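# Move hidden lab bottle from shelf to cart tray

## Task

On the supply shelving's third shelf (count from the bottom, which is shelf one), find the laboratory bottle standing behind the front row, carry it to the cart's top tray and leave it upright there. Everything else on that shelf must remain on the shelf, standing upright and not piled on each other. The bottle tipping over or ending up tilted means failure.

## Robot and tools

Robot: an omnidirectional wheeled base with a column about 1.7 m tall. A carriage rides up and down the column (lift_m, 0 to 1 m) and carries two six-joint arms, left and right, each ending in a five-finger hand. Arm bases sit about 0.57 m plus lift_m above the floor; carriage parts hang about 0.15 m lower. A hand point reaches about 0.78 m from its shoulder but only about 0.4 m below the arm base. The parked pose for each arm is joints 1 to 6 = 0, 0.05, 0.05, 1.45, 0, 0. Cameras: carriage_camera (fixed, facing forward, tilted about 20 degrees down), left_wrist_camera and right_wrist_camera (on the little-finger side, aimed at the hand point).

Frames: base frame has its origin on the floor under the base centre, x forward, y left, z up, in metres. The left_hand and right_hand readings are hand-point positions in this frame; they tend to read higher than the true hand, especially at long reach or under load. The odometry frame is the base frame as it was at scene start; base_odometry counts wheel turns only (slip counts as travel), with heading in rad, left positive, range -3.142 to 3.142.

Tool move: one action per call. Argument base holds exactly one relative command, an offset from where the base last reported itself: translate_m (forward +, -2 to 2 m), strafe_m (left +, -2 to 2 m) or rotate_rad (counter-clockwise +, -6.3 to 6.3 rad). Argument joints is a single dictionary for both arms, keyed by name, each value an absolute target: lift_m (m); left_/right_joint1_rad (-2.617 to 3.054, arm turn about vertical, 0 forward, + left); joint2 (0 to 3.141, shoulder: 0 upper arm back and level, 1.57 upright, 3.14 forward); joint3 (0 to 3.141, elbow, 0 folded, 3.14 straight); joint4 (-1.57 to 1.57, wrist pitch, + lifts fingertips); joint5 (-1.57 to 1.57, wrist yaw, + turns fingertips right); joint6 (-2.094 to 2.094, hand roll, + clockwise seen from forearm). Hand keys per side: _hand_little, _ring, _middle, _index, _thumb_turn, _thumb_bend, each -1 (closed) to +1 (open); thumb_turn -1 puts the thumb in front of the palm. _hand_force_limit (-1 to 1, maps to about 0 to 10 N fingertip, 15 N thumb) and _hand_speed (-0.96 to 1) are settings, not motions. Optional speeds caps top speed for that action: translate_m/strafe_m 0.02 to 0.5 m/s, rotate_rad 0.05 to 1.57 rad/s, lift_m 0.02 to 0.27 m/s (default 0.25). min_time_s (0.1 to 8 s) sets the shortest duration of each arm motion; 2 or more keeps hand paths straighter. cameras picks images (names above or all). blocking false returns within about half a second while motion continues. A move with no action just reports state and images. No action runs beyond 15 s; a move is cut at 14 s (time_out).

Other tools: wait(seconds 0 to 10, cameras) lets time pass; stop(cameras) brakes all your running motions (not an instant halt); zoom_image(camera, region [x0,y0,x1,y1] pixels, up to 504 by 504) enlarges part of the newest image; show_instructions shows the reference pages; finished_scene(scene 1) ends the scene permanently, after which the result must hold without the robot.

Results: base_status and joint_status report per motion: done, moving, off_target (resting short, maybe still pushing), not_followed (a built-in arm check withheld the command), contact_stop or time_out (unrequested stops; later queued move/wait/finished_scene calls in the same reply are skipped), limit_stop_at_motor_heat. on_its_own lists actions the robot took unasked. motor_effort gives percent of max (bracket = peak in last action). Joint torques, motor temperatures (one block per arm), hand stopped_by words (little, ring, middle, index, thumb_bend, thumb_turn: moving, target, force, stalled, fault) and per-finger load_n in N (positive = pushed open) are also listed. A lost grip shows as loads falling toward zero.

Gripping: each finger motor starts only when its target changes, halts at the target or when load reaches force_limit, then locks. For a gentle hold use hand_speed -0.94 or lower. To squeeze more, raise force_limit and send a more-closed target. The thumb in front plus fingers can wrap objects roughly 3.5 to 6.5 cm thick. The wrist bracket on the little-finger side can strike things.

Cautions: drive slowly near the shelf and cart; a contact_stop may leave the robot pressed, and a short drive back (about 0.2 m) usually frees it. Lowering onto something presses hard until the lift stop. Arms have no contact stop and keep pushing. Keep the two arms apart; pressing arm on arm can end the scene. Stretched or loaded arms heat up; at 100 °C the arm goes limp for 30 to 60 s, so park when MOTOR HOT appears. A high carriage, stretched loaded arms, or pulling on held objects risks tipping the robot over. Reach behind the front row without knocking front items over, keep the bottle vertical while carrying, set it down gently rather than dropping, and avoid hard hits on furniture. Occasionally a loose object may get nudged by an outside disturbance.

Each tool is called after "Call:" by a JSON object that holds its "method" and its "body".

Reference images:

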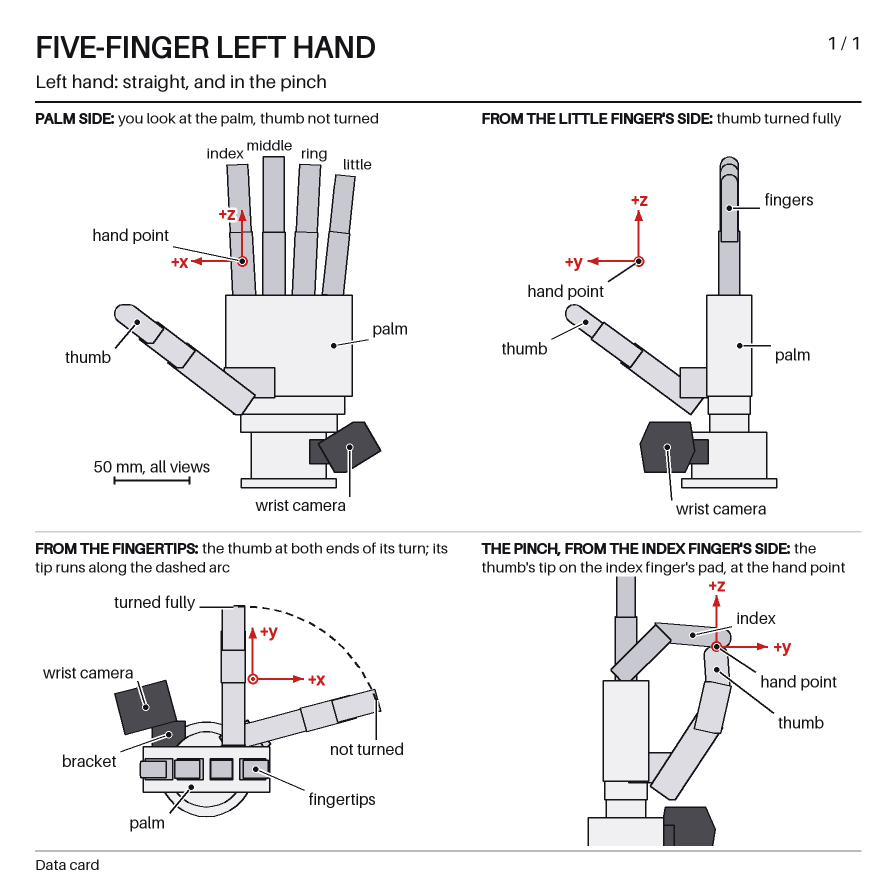

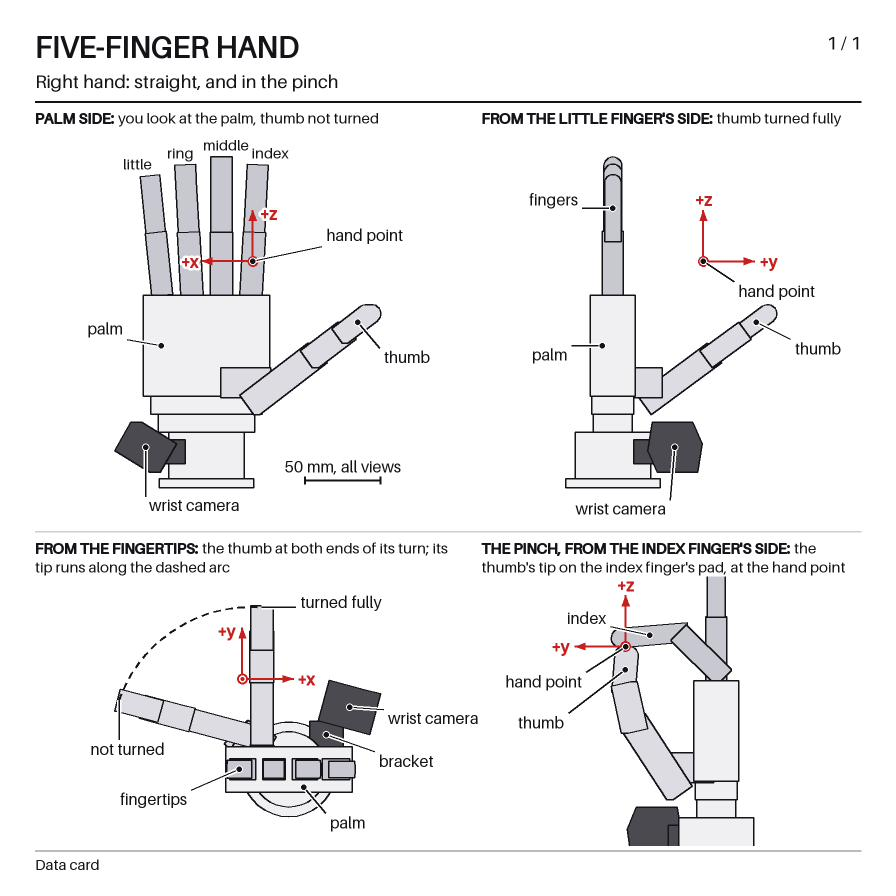

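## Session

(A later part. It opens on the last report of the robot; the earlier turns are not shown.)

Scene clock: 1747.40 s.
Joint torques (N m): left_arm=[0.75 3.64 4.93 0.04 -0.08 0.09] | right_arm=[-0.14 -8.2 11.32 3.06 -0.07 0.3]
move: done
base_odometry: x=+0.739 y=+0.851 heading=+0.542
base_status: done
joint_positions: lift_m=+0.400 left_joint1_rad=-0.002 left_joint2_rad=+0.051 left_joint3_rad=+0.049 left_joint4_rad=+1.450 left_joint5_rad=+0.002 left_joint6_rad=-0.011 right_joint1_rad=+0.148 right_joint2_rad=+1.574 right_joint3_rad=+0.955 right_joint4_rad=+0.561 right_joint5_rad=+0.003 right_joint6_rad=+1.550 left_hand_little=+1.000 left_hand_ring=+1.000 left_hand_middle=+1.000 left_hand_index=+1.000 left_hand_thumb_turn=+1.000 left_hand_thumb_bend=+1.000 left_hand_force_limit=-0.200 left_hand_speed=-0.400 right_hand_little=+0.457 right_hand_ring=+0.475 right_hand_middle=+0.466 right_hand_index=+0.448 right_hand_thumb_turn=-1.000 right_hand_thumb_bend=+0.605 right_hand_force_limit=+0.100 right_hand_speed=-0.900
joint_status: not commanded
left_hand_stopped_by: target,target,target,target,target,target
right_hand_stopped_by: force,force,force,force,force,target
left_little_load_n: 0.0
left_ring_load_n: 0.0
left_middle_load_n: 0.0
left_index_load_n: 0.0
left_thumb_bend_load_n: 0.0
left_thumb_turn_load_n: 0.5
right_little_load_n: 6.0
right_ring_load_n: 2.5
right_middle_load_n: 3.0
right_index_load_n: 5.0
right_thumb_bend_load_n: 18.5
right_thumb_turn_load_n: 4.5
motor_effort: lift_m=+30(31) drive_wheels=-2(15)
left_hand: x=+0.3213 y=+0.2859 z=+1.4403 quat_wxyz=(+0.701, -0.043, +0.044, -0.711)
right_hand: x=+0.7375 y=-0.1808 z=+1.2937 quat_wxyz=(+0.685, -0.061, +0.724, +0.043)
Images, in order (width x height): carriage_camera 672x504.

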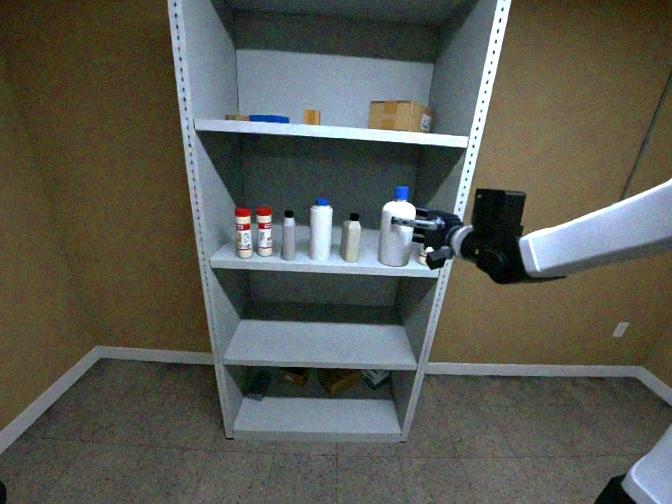

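Call:
{"method": "move", "body": {"base": {"rotate_rad": -1.571}, "speeds": {"rotate_rad": 0.4}, "cameras": ["carriage_camera", "right_wrist_camera"]}}

Scene clock: 1786.73 s.
Joint torques (N m): left_arm=[0.75 3.64 4.83 0.06 -0.08 0.08] | right_arm=[-0.16 -8.18 11.33 3.04 -0.06 0.3]
move: done
base_odometry: x=+0.739 y=+0.851 heading=-1.029
base_status: done
joint_positions: lift_m=+0.400 left_joint1_rad=-0.002 left_joint2_rad=+0.051 left_joint3_rad=+0.049 left_joint4_rad=+1.450 left_joint5_rad=+0.002 left_joint6_rad=-0.011 right_joint1_rad=+0.149 right_joint2_rad=+1.574 right_joint3_rad=+0.955 right_joint4_rad=+0.561 right_joint5_rad=+0.002 right_joint6_rad=+1.549 left_hand_little=+1.000 left_hand_ring=+1.000 left_hand_middle=+1.000 left_hand_index=+1.000 left_hand_thumb_turn=+1.000 left_hand_thumb_bend=+1.000 left_hand_force_limit=-0.200 left_hand_speed=-0.400 right_hand_little=+0.457 right_hand_ring=+0.475 right_hand_middle=+0.466 right_hand_index=+0.448 right_hand_thumb_turn=-1.000 right_hand_thumb_bend=+0.605 right_hand_force_limit=+0.100 right_hand_speed=-0.900
joint_status: not commanded
left_hand_stopped_by: target,target,target,target,target,target
right_hand_stopped_by: force,force,force,force,force,target
left_little_load_n: 0.0
left_ring_load_n: 0.0
left_middle_load_n: 0.0
left_index_load_n: 0.0
left_thumb_bend_load_n: 0.0
left_thumb_turn_load_n: 0.0
right_little_load_n: 6.0
right_ring_load_n: 2.5
right_middle_load_n: 3.0
right_index_load_n: 5.0
right_thumb_bend_load_n: 18.5
right_thumb_turn_load_n: 4.0
motor_effort: lift_m=+31(31) drive_wheels=+6(15)
left_hand: x=+0.3213 y=+0.2859 z=+1.4403 quat_wxyz=(+0.701, -0.043, +0.044, -0.711)
right_hand: x=+0.7373 y=-0.1802 z=+1.2936 quat_wxyz=(+0.685, -0.061, +0.724, +0.043)
Images, in order (width x height): carriage_camera 672x504, right_wrist_camera 672x504.

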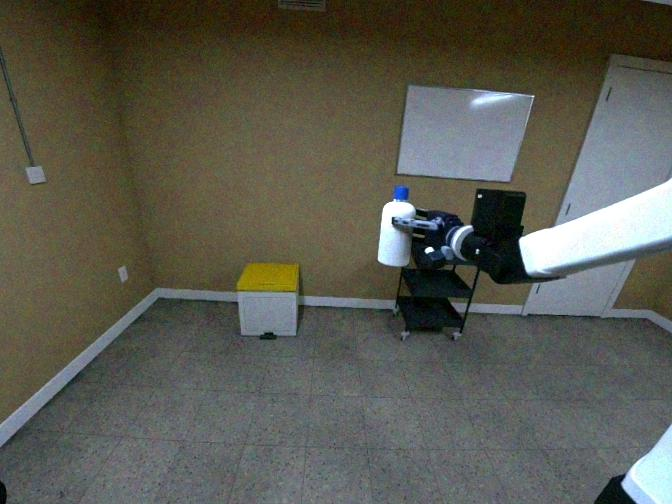

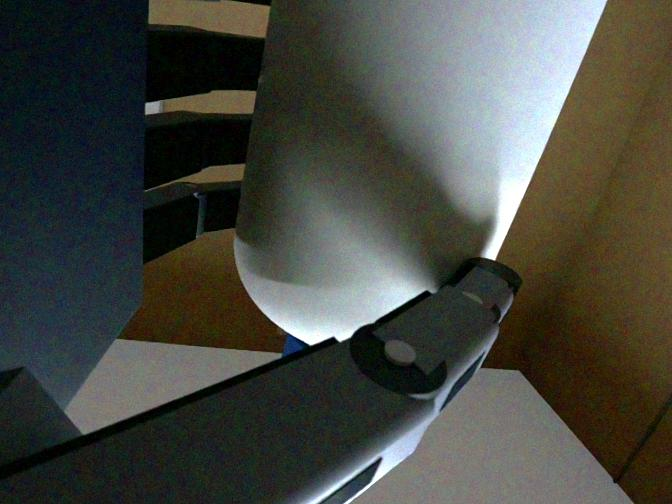

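Call:
{"method": "move", "body": {"base": {"strafe_m": -0.7}, "speeds": {"strafe_m": 0.2}, "cameras": []}}

Call:
{"method": "move", "body": {"base": {"translate_m": 0.7}, "speeds": {"translate_m": 0.2}, "cameras": ["carriage_camera"]}}

Call:
{"method": "zoom_image", "body": {"camera": "carriage_camera", "region": [250, 200, 550, 425]}}

Scene clock: 1801.13 s.
Joint torques (N m): left_arm=[0.75 3.64 4.86 0.07 -0.08 0.08] | right_arm=[-0.12 -8.2 11.33 3.05 -0.06 0.3]
Motor temperatures (°C): left_arm=[19 27 30 22 17 19] | right_arm=[18 27 46 48 20 16]
move: done
base_odometry: x=+0.139 y=+0.490 heading=-1.029
base_status: done
joint_positions: lift_m=+0.400 left_joint1_rad=-0.002 left_joint2_rad=+0.051 left_joint3_rad=+0.049 left_joint4_rad=+1.450 left_joint5_rad=+0.001 left_joint6_rad=-0.011 right_joint1_rad=+0.149 right_joint2_rad=+1.574 right_joint3_rad=+0.955 right_joint4_rad=+0.561 right_joint5_rad=+0.002 right_joint6_rad=+1.549 left_hand_little=+1.000 left_hand_ring=+1.000 left_hand_middle=+1.000 left_hand_index=+1.000 left_hand_thumb_turn=+1.000 left_hand_thumb_bend=+1.000 left_hand_force_limit=-0.200 left_hand_speed=-0.400 right_hand_little=+0.457 right_hand_ring=+0.475 right_hand_middle=+0.466 right_hand_index=+0.448 right_hand_thumb_turn=-1.000 right_hand_thumb_bend=+0.605 right_hand_force_limit=+0.100 right_hand_speed=-0.900
joint_status: not commanded
left_hand_stopped_by: target,target,target,target,target,target
right_hand_stopped_by: force,force,force,force,force,target
left_little_load_n: 0.0
left_ring_load_n: 0.0
left_middle_load_n: 0.0
left_index_load_n: 0.0
left_thumb_bend_load_n: 0.0
left_thumb_turn_load_n: 0.0
right_little_load_n: 6.0
right_ring_load_n: 2.5
right_middle_load_n: 3.0
right_index_load_n: 5.0
right_thumb_bend_load_n: 18.5
right_thumb_turn_load_n: 4.5
motor_effort: lift_m=+30(31) drive_wheels=-8(19)
left_hand: x=+0.3213 y=+0.2860 z=+1.4403 quat_wxyz=(+0.701, -0.044, +0.044, -0.711)
right_hand: x=+0.7373 y=-0.1804 z=+1.2936 quat_wxyz=(+0.685, -0.061, +0.724, +0.043)

Scene clock: 1805.83 s.
Joint torques (N m): left_arm=[0.75 3.58 4.86 0.03 -0.08 0.08] | right_arm=[-0.12 -8.13 11.32 3.06 -0.06 0.3]
move: done
base_odometry: x=+0.499 y=-0.110 heading=-1.030
base_status: done
joint_positions: lift_m=+0.400 left_joint1_rad=-0.002 left_joint2_rad=+0.051 left_joint3_rad=+0.049 left_joint4_rad=+1.450 left_joint5_rad=+0.001 left_joint6_rad=-0.011 right_joint1_rad=+0.149 right_joint2_rad=+1.574 right_joint3_rad=+0.955 right_joint4_rad=+0.562 right_joint5_rad=+0.002 right_joint6_rad=+1.548 left_hand_little=+1.000 left_hand_ring=+1.000 left_hand_middle=+1.000 left_hand_index=+1.000 left_hand_thumb_turn=+1.000 left_hand_thumb_bend=+1.000 left_hand_force_limit=-0.200 left_hand_speed=-0.400 right_hand_little=+0.457 right_hand_ring=+0.475 right_hand_middle=+0.466 right_hand_index=+0.448 right_hand_thumb_turn=-1.000 right_hand_thumb_bend=+0.605 right_hand_force_limit=+0.100 right_hand_speed=-0.900
joint_status: not commanded
left_hand_stopped_by: target,target,target,target,target,target
right_hand_stopped_by: force,force,force,force,force,target
left_little_load_n: 0.0
left_ring_load_n: 0.0
left_middle_load_n: 0.0
left_index_load_n: 0.0
left_thumb_bend_load_n: 0.0
left_thumb_turn_load_n: 0.0
right_little_load_n: 6.0
right_ring_load_n: 2.0
right_middle_load_n: 3.0
right_index_load_n: 5.0
right_thumb_bend_load_n: 18.5
right_thumb_turn_load_n: 4.5
motor_effort: lift_m=+30(31) drive_wheels=-4(14)
left_hand: x=+0.3213 y=+0.2860 z=+1.4403 quat_wxyz=(+0.701, -0.044, +0.044, -0.711)
right_hand: x=+0.7373 y=-0.1803 z=+1.2937 quat_wxyz=(+0.685, -0.062, +0.724, +0.043)
Images, in order (width x height): carriage_camera 672x504.

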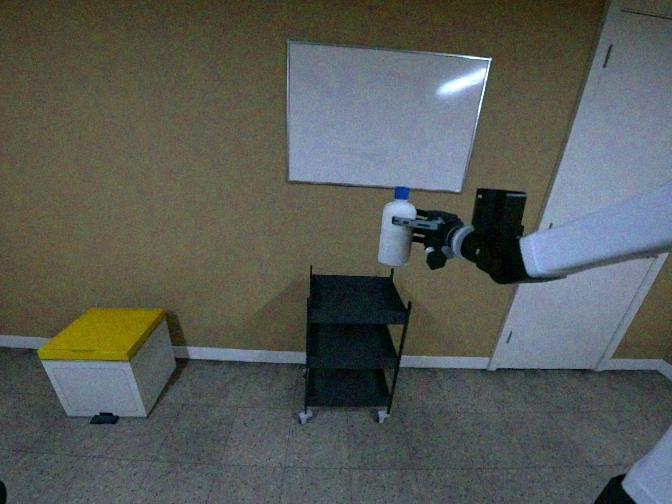

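Scaled by 1.680.

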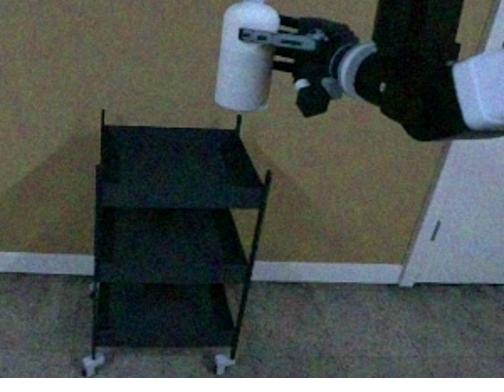

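Call:
{"method": "move", "body": {"joints": {"right_joint2_rad": 2.1, "right_joint3_rad": 1.02, "right_joint4_rad": 1.2}, "min_time_s": 4, "cameras": ["carriage_camera", "right_wrist_camera"]}}

Scene clock: 1843.63 s.
Joint torques (N m): left_arm=[0.75 3.66 4.86 0.05 -0.08 0.08] | right_arm=[-0.13 -10.43 11.49 3.14 -0.06 0.3]
move: off_target
base_odometry: x=+0.499 y=-0.110 heading=-1.030
base_status: not commanded
joint_positions: lift_m=+0.400 left_joint1_rad=-0.002 left_joint2_rad=+0.051 left_joint3_rad=+0.049 left_joint4_rad=+1.450 left_joint5_rad=+0.001 left_joint6_rad=-0.011 right_joint1_rad=+0.149 right_joint2_rad=+2.097 right_joint3_rad=+0.972 right_joint4_rad=+1.090 right_joint5_rad=+0.002 right_joint6_rad=+1.548 left_hand_little=+1.000 left_hand_ring=+1.000 left_hand_middle=+1.000 left_hand_index=+1.000 left_hand_thumb_turn=+1.000 left_hand_thumb_bend=+1.000 left_hand_force_limit=-0.200 left_hand_speed=-0.400 right_hand_little=+0.457 right_hand_ring=+0.475 right_hand_middle=+0.466 right_hand_index=+0.448 right_hand_thumb_turn=-1.000 right_hand_thumb_bend=+0.605 right_hand_force_limit=+0.100 right_hand_speed=-0.900
joint_status: right_joint4_rad off_target (ended at +1.090, target +1.200); the others done
left_hand_stopped_by: target,target,target,target,target,target
right_hand_stopped_by: force,force,force,force,force,target
left_little_load_n: 0.0
left_ring_load_n: 0.0
left_middle_load_n: 0.0
left_index_load_n: 0.0
left_thumb_bend_load_n: 0.0
left_thumb_turn_load_n: 0.0
right_little_load_n: 6.0
right_ring_load_n: 2.5
right_middle_load_n: 2.5
right_index_load_n: 5.0
right_thumb_bend_load_n: 18.5
right_thumb_turn_load_n: 4.5
motor_effort: lift_m=+30(31) drive_wheels=-4(5)
left_hand: x=+0.3213 y=+0.2860 z=+1.4403 quat_wxyz=(+0.701, -0.044, +0.044, -0.711)
right_hand: x=+0.7935 y=-0.1719 z=+1.1618 quat_wxyz=(+0.693, -0.061, +0.717, +0.043)
Images, in order (width x height): carriage_camera 672x504, right_wrist_camera 672x504.

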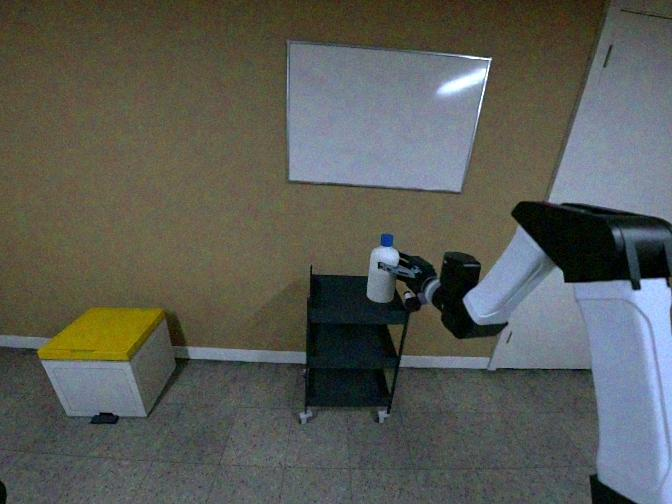

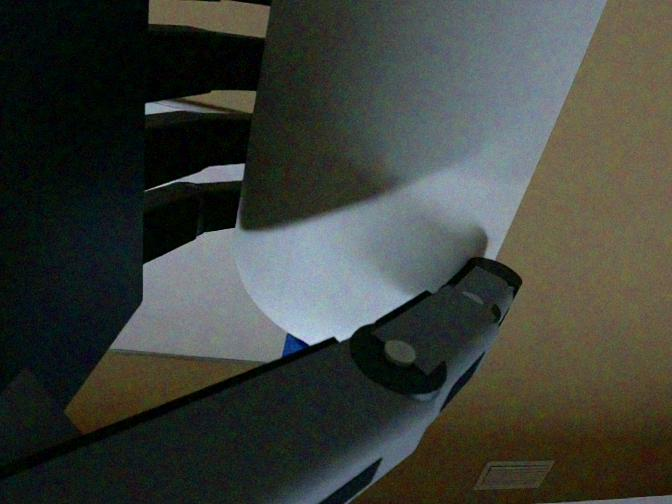

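Call:
{"method": "move", "body": {"base": {"translate_m": 0.2}, "speeds": {"translate_m": 0.15}, "cameras": ["carriage_camera"]}}

Call:
{"method": "zoom_image", "body": {"camera": "carriage_camera", "region": [280, 250, 430, 370]}}

Scene clock: 1858.40 s.
Joint torques (N m): left_arm=[0.75 3.64 5.01 0.07 -0.08 0.08] | right_arm=[-0.12 -10.41 11.26 3.06 -0.06 0.3]
Motor temperatures (°C): left_arm=[19 27 30 21 17 19] | right_arm=[18 30 47 53 20 16]
move: done
base_odometry: x=+0.602 y=-0.282 heading=-1.030
base_status: done
joint_positions: lift_m=+0.400 left_joint1_rad=-0.002 left_joint2_rad=+0.051 left_joint3_rad=+0.049 left_joint4_rad=+1.450 left_joint5_rad=+0.001 left_joint6_rad=-0.011 right_joint1_rad=+0.149 right_joint2_rad=+2.097 right_joint3_rad=+0.974 right_joint4_rad=+1.096 right_joint5_rad=+0.002 right_joint6_rad=+1.548 left_hand_little=+1.000 left_hand_ring=+1.000 left_hand_middle=+1.000 left_hand_index=+1.000 left_hand_thumb_turn=+1.000 left_hand_thumb_bend=+1.000 left_hand_force_limit=-0.200 left_hand_speed=-0.400 right_hand_little=+0.457 right_hand_ring=+0.475 right_hand_middle=+0.466 right_hand_index=+0.448 right_hand_thumb_turn=-1.000 right_hand_thumb_bend=+0.605 right_hand_force_limit=+0.100 right_hand_speed=-0.900
joint_status: not commanded
left_hand_stopped_by: target,target,target,target,target,target
right_hand_stopped_by: force,force,force,force,force,target
left_little_load_n: 0.0
left_ring_load_n: 0.0
left_middle_load_n: 0.0
left_index_load_n: 0.0
left_thumb_bend_load_n: 0.0
left_thumb_turn_load_n: 0.0
right_little_load_n: 6.0
right_ring_load_n: 2.5
right_middle_load_n: 3.0
right_index_load_n: 5.0
right_thumb_bend_load_n: 19.0
right_thumb_turn_load_n: 4.5
motor_effort: lift_m=+30(31) drive_wheels=-4(16)
left_hand: x=+0.3212 y=+0.2860 z=+1.4403 quat_wxyz=(+0.701, -0.043, +0.044, -0.711)
right_hand: x=+0.7937 y=-0.1717 z=+1.1645 quat_wxyz=(+0.696, -0.061, +0.714, +0.044)
Images, in order (width x height): carriage_camera 672x504.

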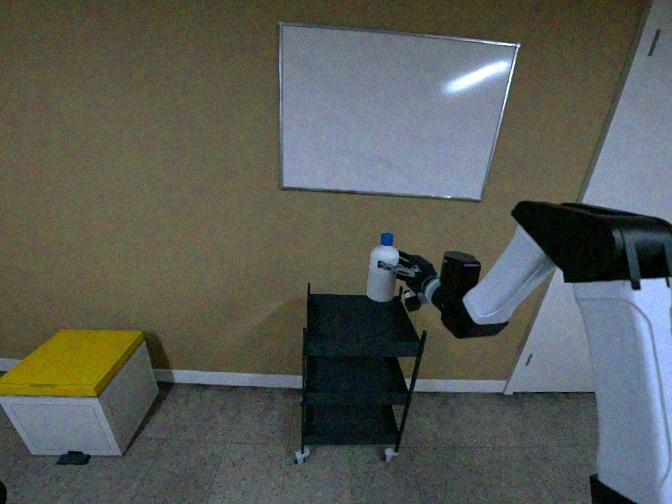

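Scaled by 3.360.

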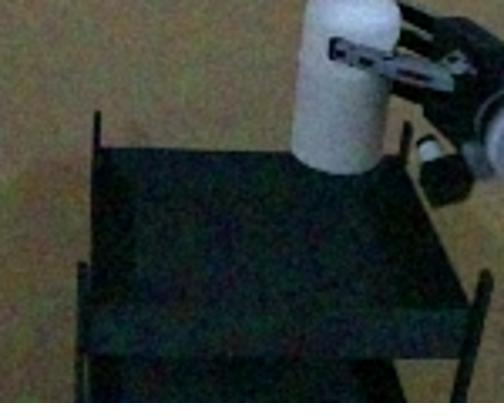

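Call:
{"method": "move", "body": {"base": {"strafe_m": 0.39}, "speeds": {"strafe_m": 0.15}, "joints": {"right_joint1_rad": -0.8}, "min_time_s": 5, "cameras": ["carriage_camera"]}}

Call:
{"method": "zoom_image", "body": {"camera": "carriage_camera", "region": [400, 200, 672, 504]}}

Scene clock: 1905.03 s.
Joint torques (N m): left_arm=[0.75 3.66 4.88 0.04 -0.07 0.08] | right_arm=[-0.7 -10.41 11.32 3.09 -0.06 0.3]
move: done
base_odometry: x=+0.937 y=-0.081 heading=-1.030
base_status: done
joint_positions: lift_m=+0.400 left_joint1_rad=-0.002 left_joint2_rad=+0.051 left_joint3_rad=+0.049 left_joint4_rad=+1.450 left_joint5_rad=+0.001 left_joint6_rad=-0.011 right_joint1_rad=-0.795 right_joint2_rad=+2.097 right_joint3_rad=+0.974 right_joint4_rad=+1.099 right_joint5_rad=+0.002 right_joint6_rad=+1.548 left_hand_little=+1.000 left_hand_ring=+1.000 left_hand_middle=+1.000 left_hand_index=+1.000 left_hand_thumb_turn=+1.000 left_hand_thumb_bend=+1.000 left_hand_force_limit=-0.200 left_hand_speed=-0.400 right_hand_little=+0.457 right_hand_ring=+0.475 right_hand_middle=+0.466 right_hand_index=+0.448 right_hand_thumb_turn=-1.000 right_hand_thumb_bend=+0.605 right_hand_force_limit=+0.100 right_hand_speed=-0.900
joint_status: all done
left_hand_stopped_by: target,target,target,target,target,target
right_hand_stopped_by: force,force,force,force,force,target
left_little_load_n: 0.0
left_ring_load_n: 0.0
left_middle_load_n: 0.0
left_index_load_n: 0.0
left_thumb_bend_load_n: 0.0
left_thumb_turn_load_n: 0.0
right_little_load_n: 6.0
right_ring_load_n: 2.5
right_middle_load_n: 2.5
right_index_load_n: 5.0
right_thumb_bend_load_n: 18.5
right_thumb_turn_load_n: 4.5
motor_effort: lift_m=+30(31) drive_wheels=-2(15)
left_hand: x=+0.3212 y=+0.2860 z=+1.4403 quat_wxyz=(+0.701, -0.043, +0.044, -0.711)
right_hand: x=+0.6778 y=-0.6911 z=+1.1652 quat_wxyz=(+0.641, +0.270, +0.662, -0.278)
Images, in order (width x height): carriage_camera 672x504.

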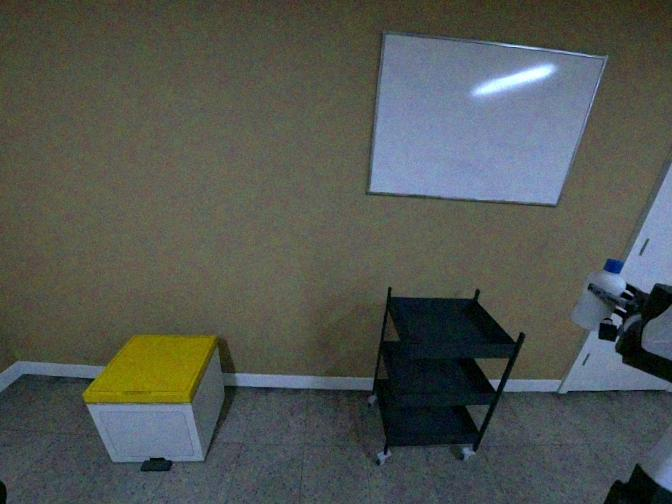

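Scaled by 1.658.

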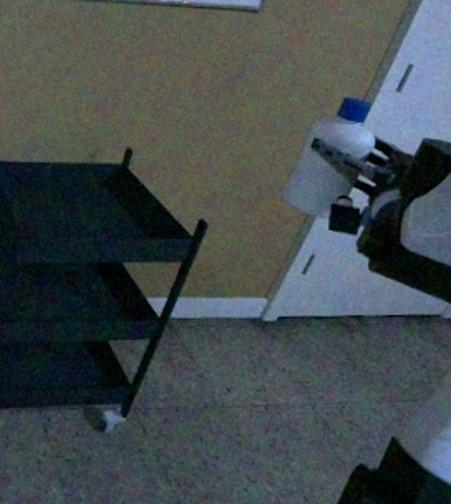

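Call:
{"method": "zoom_image", "body": {"camera": "carriage_camera", "region": [360, 270, 540, 470]}}

Scaled by 2.520.

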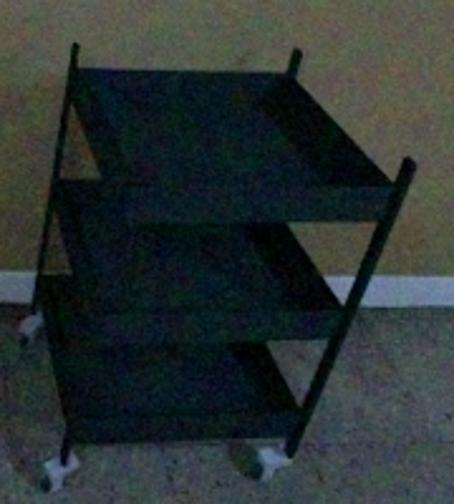

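Call:
{"method": "move", "body": {"joints": {"right_joint1_rad": 0.0}, "min_time_s": 4, "cameras": []}}

Call:
{"method": "move", "body": {"base": {"rotate_rad": 1.571}, "speeds": {"rotate_rad": 0.4}, "cameras": []}}

Call:
{"method": "move", "body": {"base": {"translate_m": -1.34}, "speeds": {"translate_m": 0.25}, "cameras": ["carriage_camera"]}}

Scene clock: 1987.57 s.
Joint torques (N m): left_arm=[0.75 3.66 4.88 0.04 -0.08 0.08] | right_arm=[0.2 -10.43 11.3 3.07 -0.06 0.3]
move: done
base_odometry: x=+0.937 y=-0.081 heading=-1.030
base_status: not commanded
joint_positions: lift_m=+0.400 left_joint1_rad=-0.002 left_joint2_rad=+0.051 left_joint3_rad=+0.049 left_joint4_rad=+1.450 left_joint5_rad=+0.001 left_joint6_rad=-0.011 right_joint1_rad=-0.004 right_joint2_rad=+2.097 right_joint3_rad=+0.974 right_joint4_rad=+1.099 right_joint5_rad=+0.002 right_joint6_rad=+1.548 left_hand_little=+1.000 left_hand_ring=+1.000 left_hand_middle=+1.000 left_hand_index=+1.000 left_hand_thumb_turn=+1.000 left_hand_thumb_bend=+1.000 left_hand_force_limit=-0.200 left_hand_speed=-0.400 right_hand_little=+0.457 right_hand_ring=+0.475 right_hand_middle=+0.466 right_hand_index=+0.448 right_hand_thumb_turn=-1.000 right_hand_thumb_bend=+0.605 right_hand_force_limit=+0.100 right_hand_speed=-0.900
joint_status: all done
left_hand_stopped_by: target,target,target,target,target,target
right_hand_stopped_by: force,force,force,force,force,target
left_little_load_n: 0.0
left_ring_load_n: 0.0
left_middle_load_n: 0.0
left_index_load_n: 0.0
left_thumb_bend_load_n: 0.0
left_thumb_turn_load_n: 0.0
right_little_load_n: 6.0
right_ring_load_n: 2.5
right_middle_load_n: 3.0
right_index_load_n: 5.0
right_thumb_bend_load_n: 18.5
right_thumb_turn_load_n: 5.0
motor_effort: lift_m=+30(31) drive_wheels=-2(2)
left_hand: x=+0.3212 y=+0.2860 z=+1.4403 quat_wxyz=(+0.701, -0.043, +0.044, -0.711)
right_hand: x=+0.8094 y=-0.2599 z=+1.1652 quat_wxyz=(+0.699, -0.006, +0.715, -0.010)

Scene clock: 1992.30 s.
Joint torques (N m): left_arm=[0.76 3.62 4.83 0.04 -0.07 0.08] | right_arm=[-0.75 -10.45 11.26 3.07 -0.05 0.32]
move: done
base_odometry: x=+0.937 y=-0.081 heading=+0.540
base_status: done
joint_positions: lift_m=+0.400 left_joint1_rad=-0.002 left_joint2_rad=+0.051 left_joint3_rad=+0.049 left_joint4_rad=+1.450 left_joint5_rad=+0.001 left_joint6_rad=-0.011 right_joint1_rad=+0.006 right_joint2_rad=+2.097 right_joint3_rad=+0.975 right_joint4_rad=+1.099 right_joint5_rad=+0.001 right_joint6_rad=+1.548 left_hand_little=+1.000 left_hand_ring=+1.000 left_hand_middle=+1.000 left_hand_index=+1.000 left_hand_thumb_turn=+1.000 left_hand_thumb_bend=+1.000 left_hand_force_limit=-0.200 left_hand_speed=-0.400 right_hand_little=+0.457 right_hand_ring=+0.475 right_hand_middle=+0.466 right_hand_index=+0.448 right_hand_thumb_turn=-1.000 right_hand_thumb_bend=+0.605 right_hand_force_limit=+0.100 right_hand_speed=-0.900
joint_status: not commanded
left_hand_stopped_by: target,target,target,target,target,target
right_hand_stopped_by: force,force,force,force,force,target
left_little_load_n: 0.0
left_ring_load_n: 0.0
left_middle_load_n: 0.0
left_index_load_n: 0.0
left_thumb_bend_load_n: 0.0
left_thumb_turn_load_n: 0.0
right_little_load_n: 6.0
right_ring_load_n: 2.0
right_middle_load_n: 2.5
right_index_load_n: 5.0
right_thumb_bend_load_n: 18.5
right_thumb_turn_load_n: 4.5
motor_effort: lift_m=+30(31) drive_wheels=+6(13)
left_hand: x=+0.3212 y=+0.2860 z=+1.4403 quat_wxyz=(+0.701, -0.043, +0.044, -0.711)
right_hand: x=+0.8088 y=-0.2540 z=+1.1655 quat_wxyz=(+0.699, -0.010, +0.715, -0.006)

Scene clock: 1998.97 s.
Joint torques (N m): left_arm=[0.75 3.81 4.81 0.03 -0.07 0.09] | right_arm=[-0.64 -10.52 11.18 3.06 -0.05 0.31]
Motor temperatures (°C): left_arm=[19 27 30 21 17 19] | right_arm=[18 35 44 53 20 16]
move: done
base_odometry: x=-0.212 y=-0.772 heading=+0.541
base_status: done
joint_positions: lift_m=+0.400 left_joint1_rad=-0.002 left_joint2_rad=+0.051 left_joint3_rad=+0.049 left_joint4_rad=+1.449 left_joint5_rad=+0.001 left_joint6_rad=-0.011 right_joint1_rad=+0.004 right_joint2_rad=+2.098 right_joint3_rad=+0.976 right_joint4_rad=+1.100 right_joint5_rad=+0.001 right_joint6_rad=+1.548 left_hand_little=+1.000 left_hand_ring=+1.000 left_hand_middle=+1.000 left_hand_index=+1.000 left_hand_thumb_turn=+1.000 left_hand_thumb_bend=+1.000 left_hand_force_limit=-0.200 left_hand_speed=-0.400 right_hand_little=+0.457 right_hand_ring=+0.475 right_hand_middle=+0.466 right_hand_index=+0.448 right_hand_thumb_turn=-1.000 right_hand_thumb_bend=+0.605 right_hand_force_limit=+0.100 right_hand_speed=-0.900
joint_status: not commanded
left_hand_stopped_by: target,target,target,target,target,target
right_hand_stopped_by: force,force,force,force,force,target
left_little_load_n: 0.0
left_ring_load_n: 0.0
left_middle_load_n: 0.0
left_index_load_n: 0.0
left_thumb_bend_load_n: 0.0
left_thumb_turn_load_n: 0.0
right_little_load_n: 6.0
right_ring_load_n: 2.5
right_middle_load_n: 3.0
right_index_load_n: 5.0
right_thumb_bend_load_n: 18.5
right_thumb_turn_load_n: 4.5
motor_effort: lift_m=+30(31) drive_wheels=-7(21)
left_hand: x=+0.3214 y=+0.2860 z=+1.4402 quat_wxyz=(+0.701, -0.044, +0.044, -0.711)
right_hand: x=+0.8091 y=-0.2546 z=+1.1656 quat_wxyz=(+0.699, -0.010, +0.715, -0.007)
Images, in order (width x height): carriage_camera 672x504.

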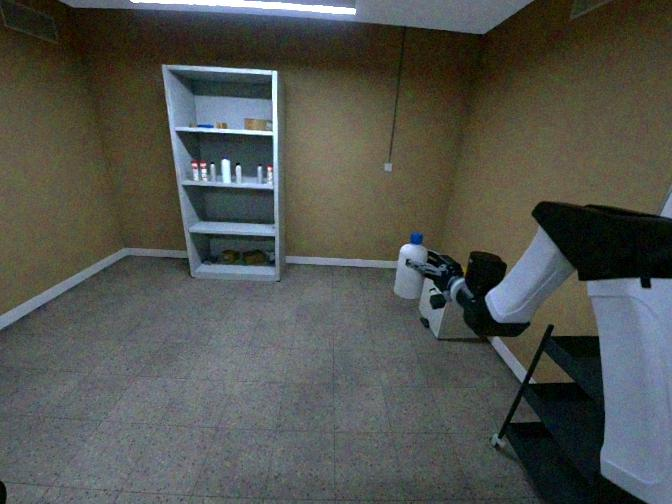

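Call:
{"method": "move", "body": {"base": {"strafe_m": -0.42}, "speeds": {"strafe_m": 0.15}, "cameras": ["carriage_camera", "right_wrist_camera"]}}

Call:
{"method": "zoom_image", "body": {"camera": "carriage_camera", "region": [400, 260, 672, 504]}}

Scene clock: 2008.67 s.
Joint torques (N m): left_arm=[0.73 3.6 4.93 0.05 -0.07 0.08] | right_arm=[-0.16 -10.59 11.15 3.05 -0.01 0.32]
move: done
base_odometry: x=+0.004 y=-1.132 heading=+0.541
base_status: done
joint_positions: lift_m=+0.400 left_joint1_rad=-0.002 left_joint2_rad=+0.051 left_joint3_rad=+0.049 left_joint4_rad=+1.449 left_joint5_rad=+0.001 left_joint6_rad=-0.011 right_joint1_rad=+0.000 right_joint2_rad=+2.098 right_joint3_rad=+0.976 right_joint4_rad=+1.100 right_joint5_rad=-0.001 right_joint6_rad=+1.548 left_hand_little=+1.000 left_hand_ring=+1.000 left_hand_middle=+1.000 left_hand_index=+1.000 left_hand_thumb_turn=+1.000 left_hand_thumb_bend=+1.000 left_hand_force_limit=-0.200 left_hand_speed=-0.400 right_hand_little=+0.457 right_hand_ring=+0.474 right_hand_middle=+0.466 right_hand_index=+0.448 right_hand_thumb_turn=-1.000 right_hand_thumb_bend=+0.605 right_hand_force_limit=+0.100 right_hand_speed=-0.900
joint_status: not commanded
left_hand_stopped_by: target,target,target,target,target,target
right_hand_stopped_by: force,force,force,force,force,target
left_little_load_n: 0.0
left_ring_load_n: 0.0
left_middle_load_n: 0.0
left_index_load_n: 0.0
left_thumb_bend_load_n: 0.5
left_thumb_turn_load_n: 0.0
right_little_load_n: 5.5
right_ring_load_n: 2.5
right_middle_load_n: 3.0
right_index_load_n: 5.0
right_thumb_bend_load_n: 18.5
right_thumb_turn_load_n: 4.5
motor_effort: lift_m=+31(31) drive_wheels=-3(12)
left_hand: x=+0.3214 y=+0.2861 z=+1.4402 quat_wxyz=(+0.701, -0.044, +0.044, -0.711)
right_hand: x=+0.8093 y=-0.2571 z=+1.1656 quat_wxyz=(+0.699, -0.009, +0.715, -0.008)
Images, in order (width x height): carriage_camera 672x504, right_wrist_camera 672x504.

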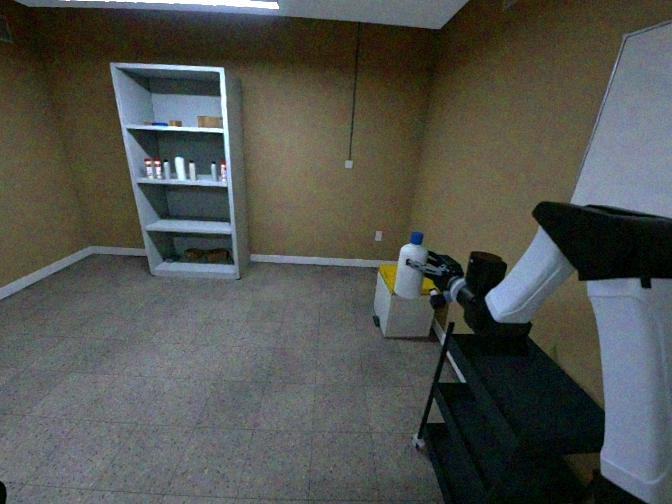

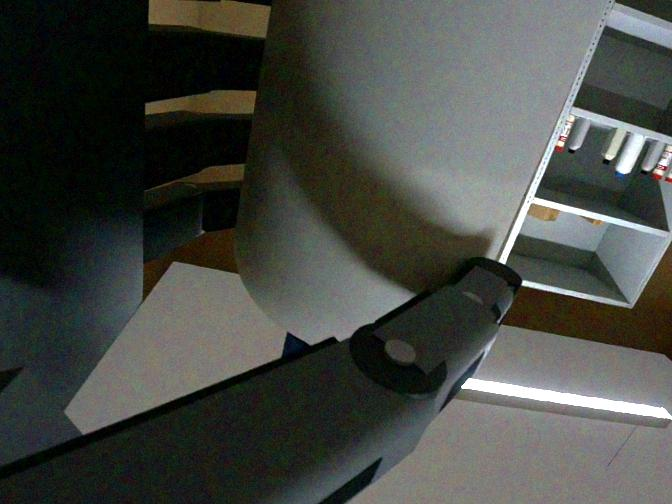

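Scaled by 1.853.

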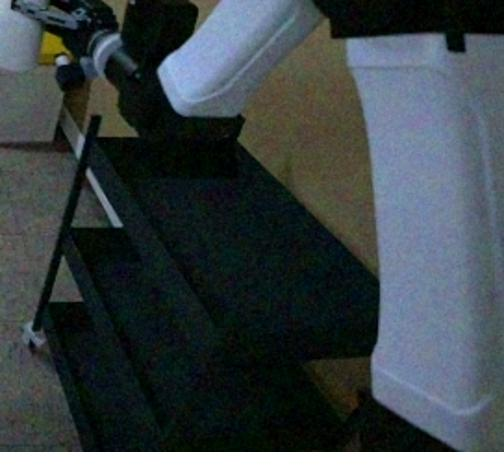

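Call:
{"method": "move", "body": {"base": {"strafe_m": -0.3}, "speeds": {"strafe_m": 0.12}, "cameras": ["carriage_camera"]}}

Call:
{"method": "zoom_image", "body": {"camera": "carriage_camera", "region": [300, 260, 600, 504]}}

Scene clock: 2042.87 s.
Joint torques (N m): left_arm=[0.75 3.64 4.89 0.02 -0.11 0.09] | right_arm=[-0.09 -10.59 11.18 3.08 -0.03 0.31]
Motor temperatures (°C): left_arm=[19 27 30 21 17 19] | right_arm=[18 35 44 55 20 16]
move: done
base_odometry: x=+0.159 y=-1.389 heading=+0.541
base_status: done
joint_positions: lift_m=+0.400 left_joint1_rad=-0.002 left_joint2_rad=+0.051 left_joint3_rad=+0.049 left_joint4_rad=+1.449 left_joint5_rad=+0.001 left_joint6_rad=-0.011 right_joint1_rad=-0.002 right_joint2_rad=+2.098 right_joint3_rad=+0.976 right_joint4_rad=+1.100 right_joint5_rad=-0.001 right_joint6_rad=+1.548 left_hand_little=+1.000 left_hand_ring=+1.000 left_hand_middle=+1.000 left_hand_index=+1.000 left_hand_thumb_turn=+1.000 left_hand_thumb_bend=+1.000 left_hand_force_limit=-0.200 left_hand_speed=-0.400 right_hand_little=+0.457 right_hand_ring=+0.474 right_hand_middle=+0.466 right_hand_index=+0.448 right_hand_thumb_turn=-1.000 right_hand_thumb_bend=+0.605 right_hand_force_limit=+0.100 right_hand_speed=-0.900
joint_status: not commanded
left_hand_stopped_by: target,target,target,target,target,target
right_hand_stopped_by: force,force,force,force,force,target
left_little_load_n: 0.0
left_ring_load_n: 0.0
left_middle_load_n: 0.0
left_index_load_n: 0.0
left_thumb_bend_load_n: 0.0
left_thumb_turn_load_n: 0.0
right_little_load_n: 5.5
right_ring_load_n: 2.0
right_middle_load_n: 2.5
right_index_load_n: 5.5
right_thumb_bend_load_n: 18.5
right_thumb_turn_load_n: 4.0
motor_effort: lift_m=+30(31) drive_wheels=-2(13)
left_hand: x=+0.3214 y=+0.2861 z=+1.4402 quat_wxyz=(+0.701, -0.044, +0.044, -0.711)
right_hand: x=+0.8094 y=-0.2579 z=+1.1657 quat_wxyz=(+0.699, -0.008, +0.715, -0.008)
Images, in order (width x height): carriage_camera 672x504.

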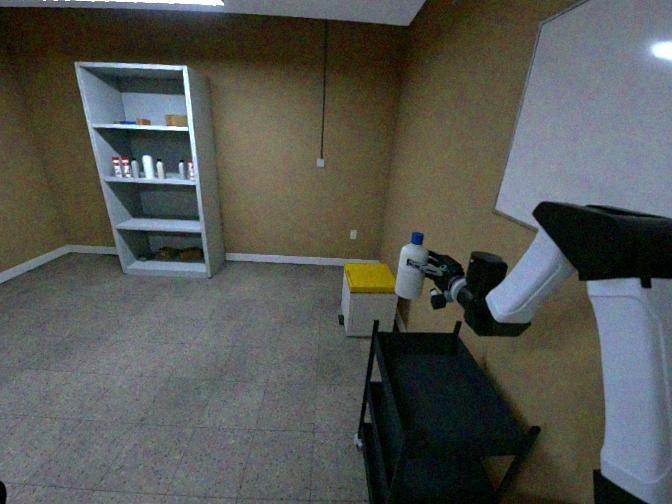

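Scaled by 1.680.

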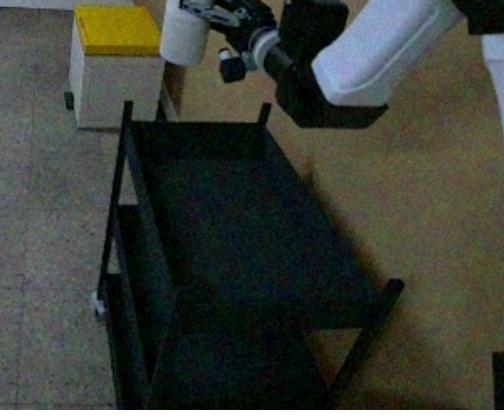

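Call:
{"method": "move", "body": {"base": {"strafe_m": -0.08}, "speeds": {"strafe_m": 0.08}, "cameras": []}}

Call:
{"method": "move", "body": {"base": {"translate_m": 0.11}, "speeds": {"translate_m": 0.08}, "joints": {"lift_m": 0.25}, "cameras": ["carriage_camera"]}}

Call:
{"method": "zoom_image", "body": {"camera": "carriage_camera", "region": [300, 204, 660, 504]}}

Scene clock: 2086.43 s.
Joint torques (N m): left_arm=[0.75 3.66 4.93 0.11 -0.07 0.08] | right_arm=[-0.1 -10.55 11.14 3.06 -0.06 0.32]
Motor temperatures (°C): left_arm=[19 27 30 20 17 19] | right_arm=[18 36 44 56 20 16]
move: done
base_odometry: x=+0.200 y=-1.458 heading=+0.540
base_status: done
joint_positions: lift_m=+0.400 left_joint1_rad=-0.002 left_joint2_rad=+0.051 left_joint3_rad=+0.049 left_joint4_rad=+1.449 left_joint5_rad=+0.000 left_joint6_rad=-0.011 right_joint1_rad=-0.001 right_joint2_rad=+2.098 right_joint3_rad=+0.976 right_joint4_rad=+1.100 right_joint5_rad=+0.001 right_joint6_rad=+1.548 left_hand_little=+1.000 left_hand_ring=+1.000 left_hand_middle=+1.000 left_hand_index=+1.000 left_hand_thumb_turn=+1.000 left_hand_thumb_bend=+1.000 left_hand_force_limit=-0.200 left_hand_speed=-0.400 right_hand_little=+0.457 right_hand_ring=+0.474 right_hand_middle=+0.466 right_hand_index=+0.448 right_hand_thumb_turn=-1.000 right_hand_thumb_bend=+0.605 right_hand_force_limit=+0.100 right_hand_speed=-0.900
joint_status: not commanded
left_hand_stopped_by: target,target,target,target,target,target
right_hand_stopped_by: force,force,force,force,force,target
left_little_load_n: 0.0
left_ring_load_n: 0.0
left_middle_load_n: 0.0
left_index_load_n: 0.0
left_thumb_bend_load_n: 0.0
left_thumb_turn_load_n: 0.0
right_little_load_n: 5.5
right_ring_load_n: 2.5
right_middle_load_n: 3.0
right_index_load_n: 5.5
right_thumb_bend_load_n: 18.0
right_thumb_turn_load_n: 4.5
motor_effort: lift_m=+30(31) drive_wheels=-1(13)
left_hand: x=+0.3214 y=+0.2861 z=+1.4403 quat_wxyz=(+0.701, -0.044, +0.044, -0.711)
right_hand: x=+0.8095 y=-0.2580 z=+1.1657 quat_wxyz=(+0.699, -0.007, +0.715, -0.009)

Scene clock: 2088.53 s.
Joint torques (N m): left_arm=[0.75 3.64 4.88 0.05 -0.07 0.08] | right_arm=[-0.06 -11.79 10.5 3.1 -0.05 0.33]
Motor temperatures (°C): left_arm=[19 27 30 20 17 19] | right_arm=[18 36 44 56 20 16]
move: done
base_odometry: x=+0.294 y=-1.402 heading=+0.540
base_status: done
joint_positions: lift_m=+0.250 left_joint1_rad=-0.002 left_joint2_rad=+0.051 left_joint3_rad=+0.048 left_joint4_rad=+1.450 left_joint5_rad=+0.000 left_joint6_rad=-0.011 right_joint1_rad=-0.001 right_joint2_rad=+2.110 right_joint3_rad=+0.983 right_joint4_rad=+1.097 right_joint5_rad=+0.001 right_joint6_rad=+1.546 left_hand_little=+1.000 left_hand_ring=+1.000 left_hand_middle=+1.000 left_hand_index=+1.000 left_hand_thumb_turn=+1.000 left_hand_thumb_bend=+1.000 left_hand_force_limit=-0.200 left_hand_speed=-0.400 right_hand_little=+0.457 right_hand_ring=+0.474 right_hand_middle=+0.466 right_hand_index=+0.448 right_hand_thumb_turn=-1.000 right_hand_thumb_bend=+0.605 right_hand_force_limit=+0.100 right_hand_speed=-0.900
joint_status: all done
left_hand_stopped_by: target,target,target,target,target,target
right_hand_stopped_by: force,force,force,force,force,target
left_little_load_n: 0.0
left_ring_load_n: 0.0
left_middle_load_n: 0.0
left_index_load_n: 0.0
left_thumb_bend_load_n: 0.0
left_thumb_turn_load_n: 0.0
right_little_load_n: 6.0
right_ring_load_n: 2.5
right_middle_load_n: 2.5
right_index_load_n: 5.5
right_thumb_bend_load_n: 18.5
right_thumb_turn_load_n: 4.5
motor_effort: lift_m=+26(26) drive_wheels=-4(10)
left_hand: x=+0.3211 y=+0.2862 z=+1.2907 quat_wxyz=(+0.701, -0.044, +0.043, -0.711)
right_hand: x=+0.8114 y=-0.2580 z=+1.0115 quat_wxyz=(+0.696, -0.008, +0.717, -0.009)
Images, in order (width x height): carriage_camera 672x504.

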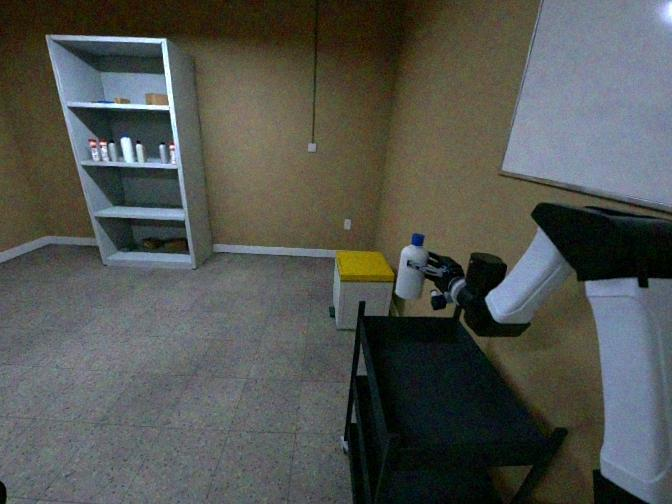

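Scaled by 1.400.

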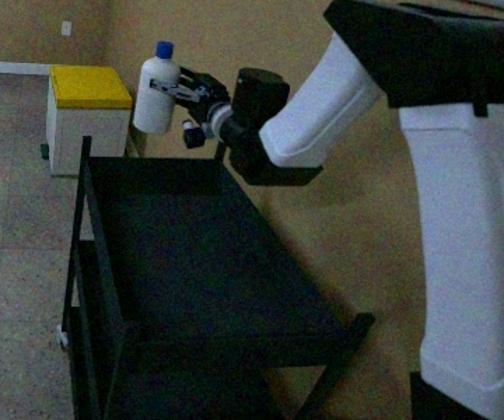

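Call:
{"method": "move", "body": {"joints": {"lift_m": 0.13}, "speeds": {"lift_m": 0.08}, "cameras": ["carriage_camera", "right_wrist_camera"]}}

Call:
{"method": "zoom_image", "body": {"camera": "carriage_camera", "region": [300, 204, 600, 454]}}

Scene clock: 2108.80 s.
Joint torques (N m): left_arm=[0.75 3.66 4.94 0.05 -0.07 0.08] | right_arm=[-0.06 -11.77 10.43 3.09 -0.05 0.32]
Motor temperatures (°C): left_arm=[19 27 30 20 17 19] | right_arm=[18 37 45 56 20 16]
move: done
base_odometry: x=+0.294 y=-1.402 heading=+0.540
base_status: not commanded
joint_positions: lift_m=+0.130 left_joint1_rad=-0.002 left_joint2_rad=+0.051 left_joint3_rad=+0.048 left_joint4_rad=+1.450 left_joint5_rad=+0.000 left_joint6_rad=-0.011 right_joint1_rad=-0.001 right_joint2_rad=+2.110 right_joint3_rad=+0.983 right_joint4_rad=+1.096 right_joint5_rad=+0.001 right_joint6_rad=+1.546 left_hand_little=+1.000 left_hand_ring=+1.000 left_hand_middle=+1.000 left_hand_index=+1.000 left_hand_thumb_turn=+1.000 left_hand_thumb_bend=+1.000 left_hand_force_limit=-0.200 left_hand_speed=-0.400 right_hand_little=+0.457 right_hand_ring=+0.474 right_hand_middle=+0.466 right_hand_index=+0.448 right_hand_thumb_turn=-1.000 right_hand_thumb_bend=+0.605 right_hand_force_limit=+0.100 right_hand_speed=-0.900
joint_status: all done
left_hand_stopped_by: target,target,target,target,target,target
right_hand_stopped_by: force,force,force,force,force,target
left_little_load_n: 0.0
left_ring_load_n: 0.0
left_middle_load_n: 0.0
left_index_load_n: 0.0
left_thumb_bend_load_n: 0.0
left_thumb_turn_load_n: 0.0
right_little_load_n: 5.5
right_ring_load_n: 2.5
right_middle_load_n: 3.0
right_index_load_n: 5.0
right_thumb_bend_load_n: 18.5
right_thumb_turn_load_n: 4.0
motor_effort: lift_m=+25(26) drive_wheels=-3(4)
left_hand: x=+0.3212 y=+0.2862 z=+1.1705 quat_wxyz=(+0.701, -0.044, +0.044, -0.711)
right_hand: x=+0.8114 y=-0.2580 z=+0.8913 quat_wxyz=(+0.696, -0.008, +0.718, -0.009)
Images, in order (width x height): carriage_camera 672x504, right_wrist_camera 672x504.

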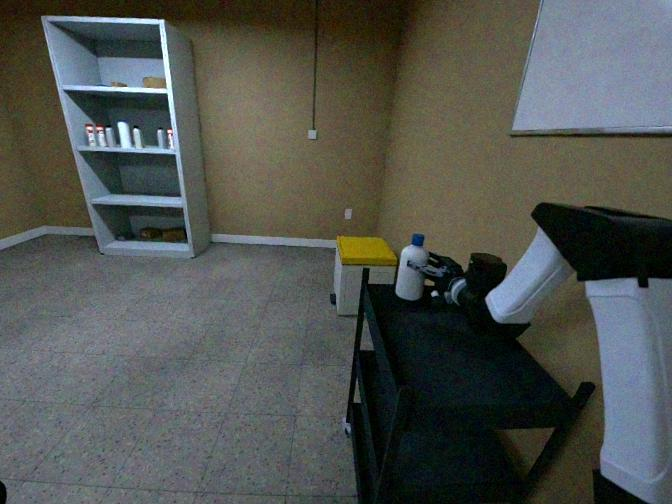

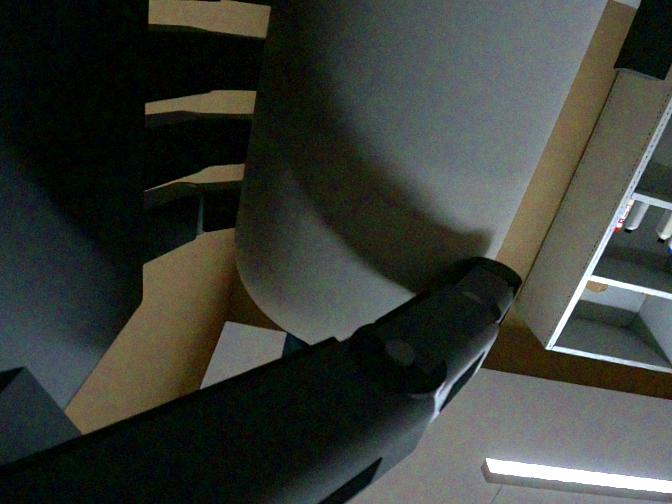

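Scaled by 1.680.

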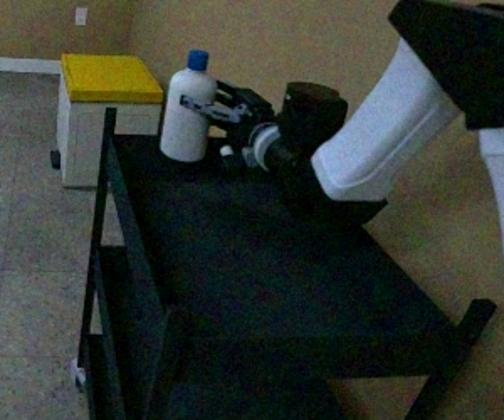

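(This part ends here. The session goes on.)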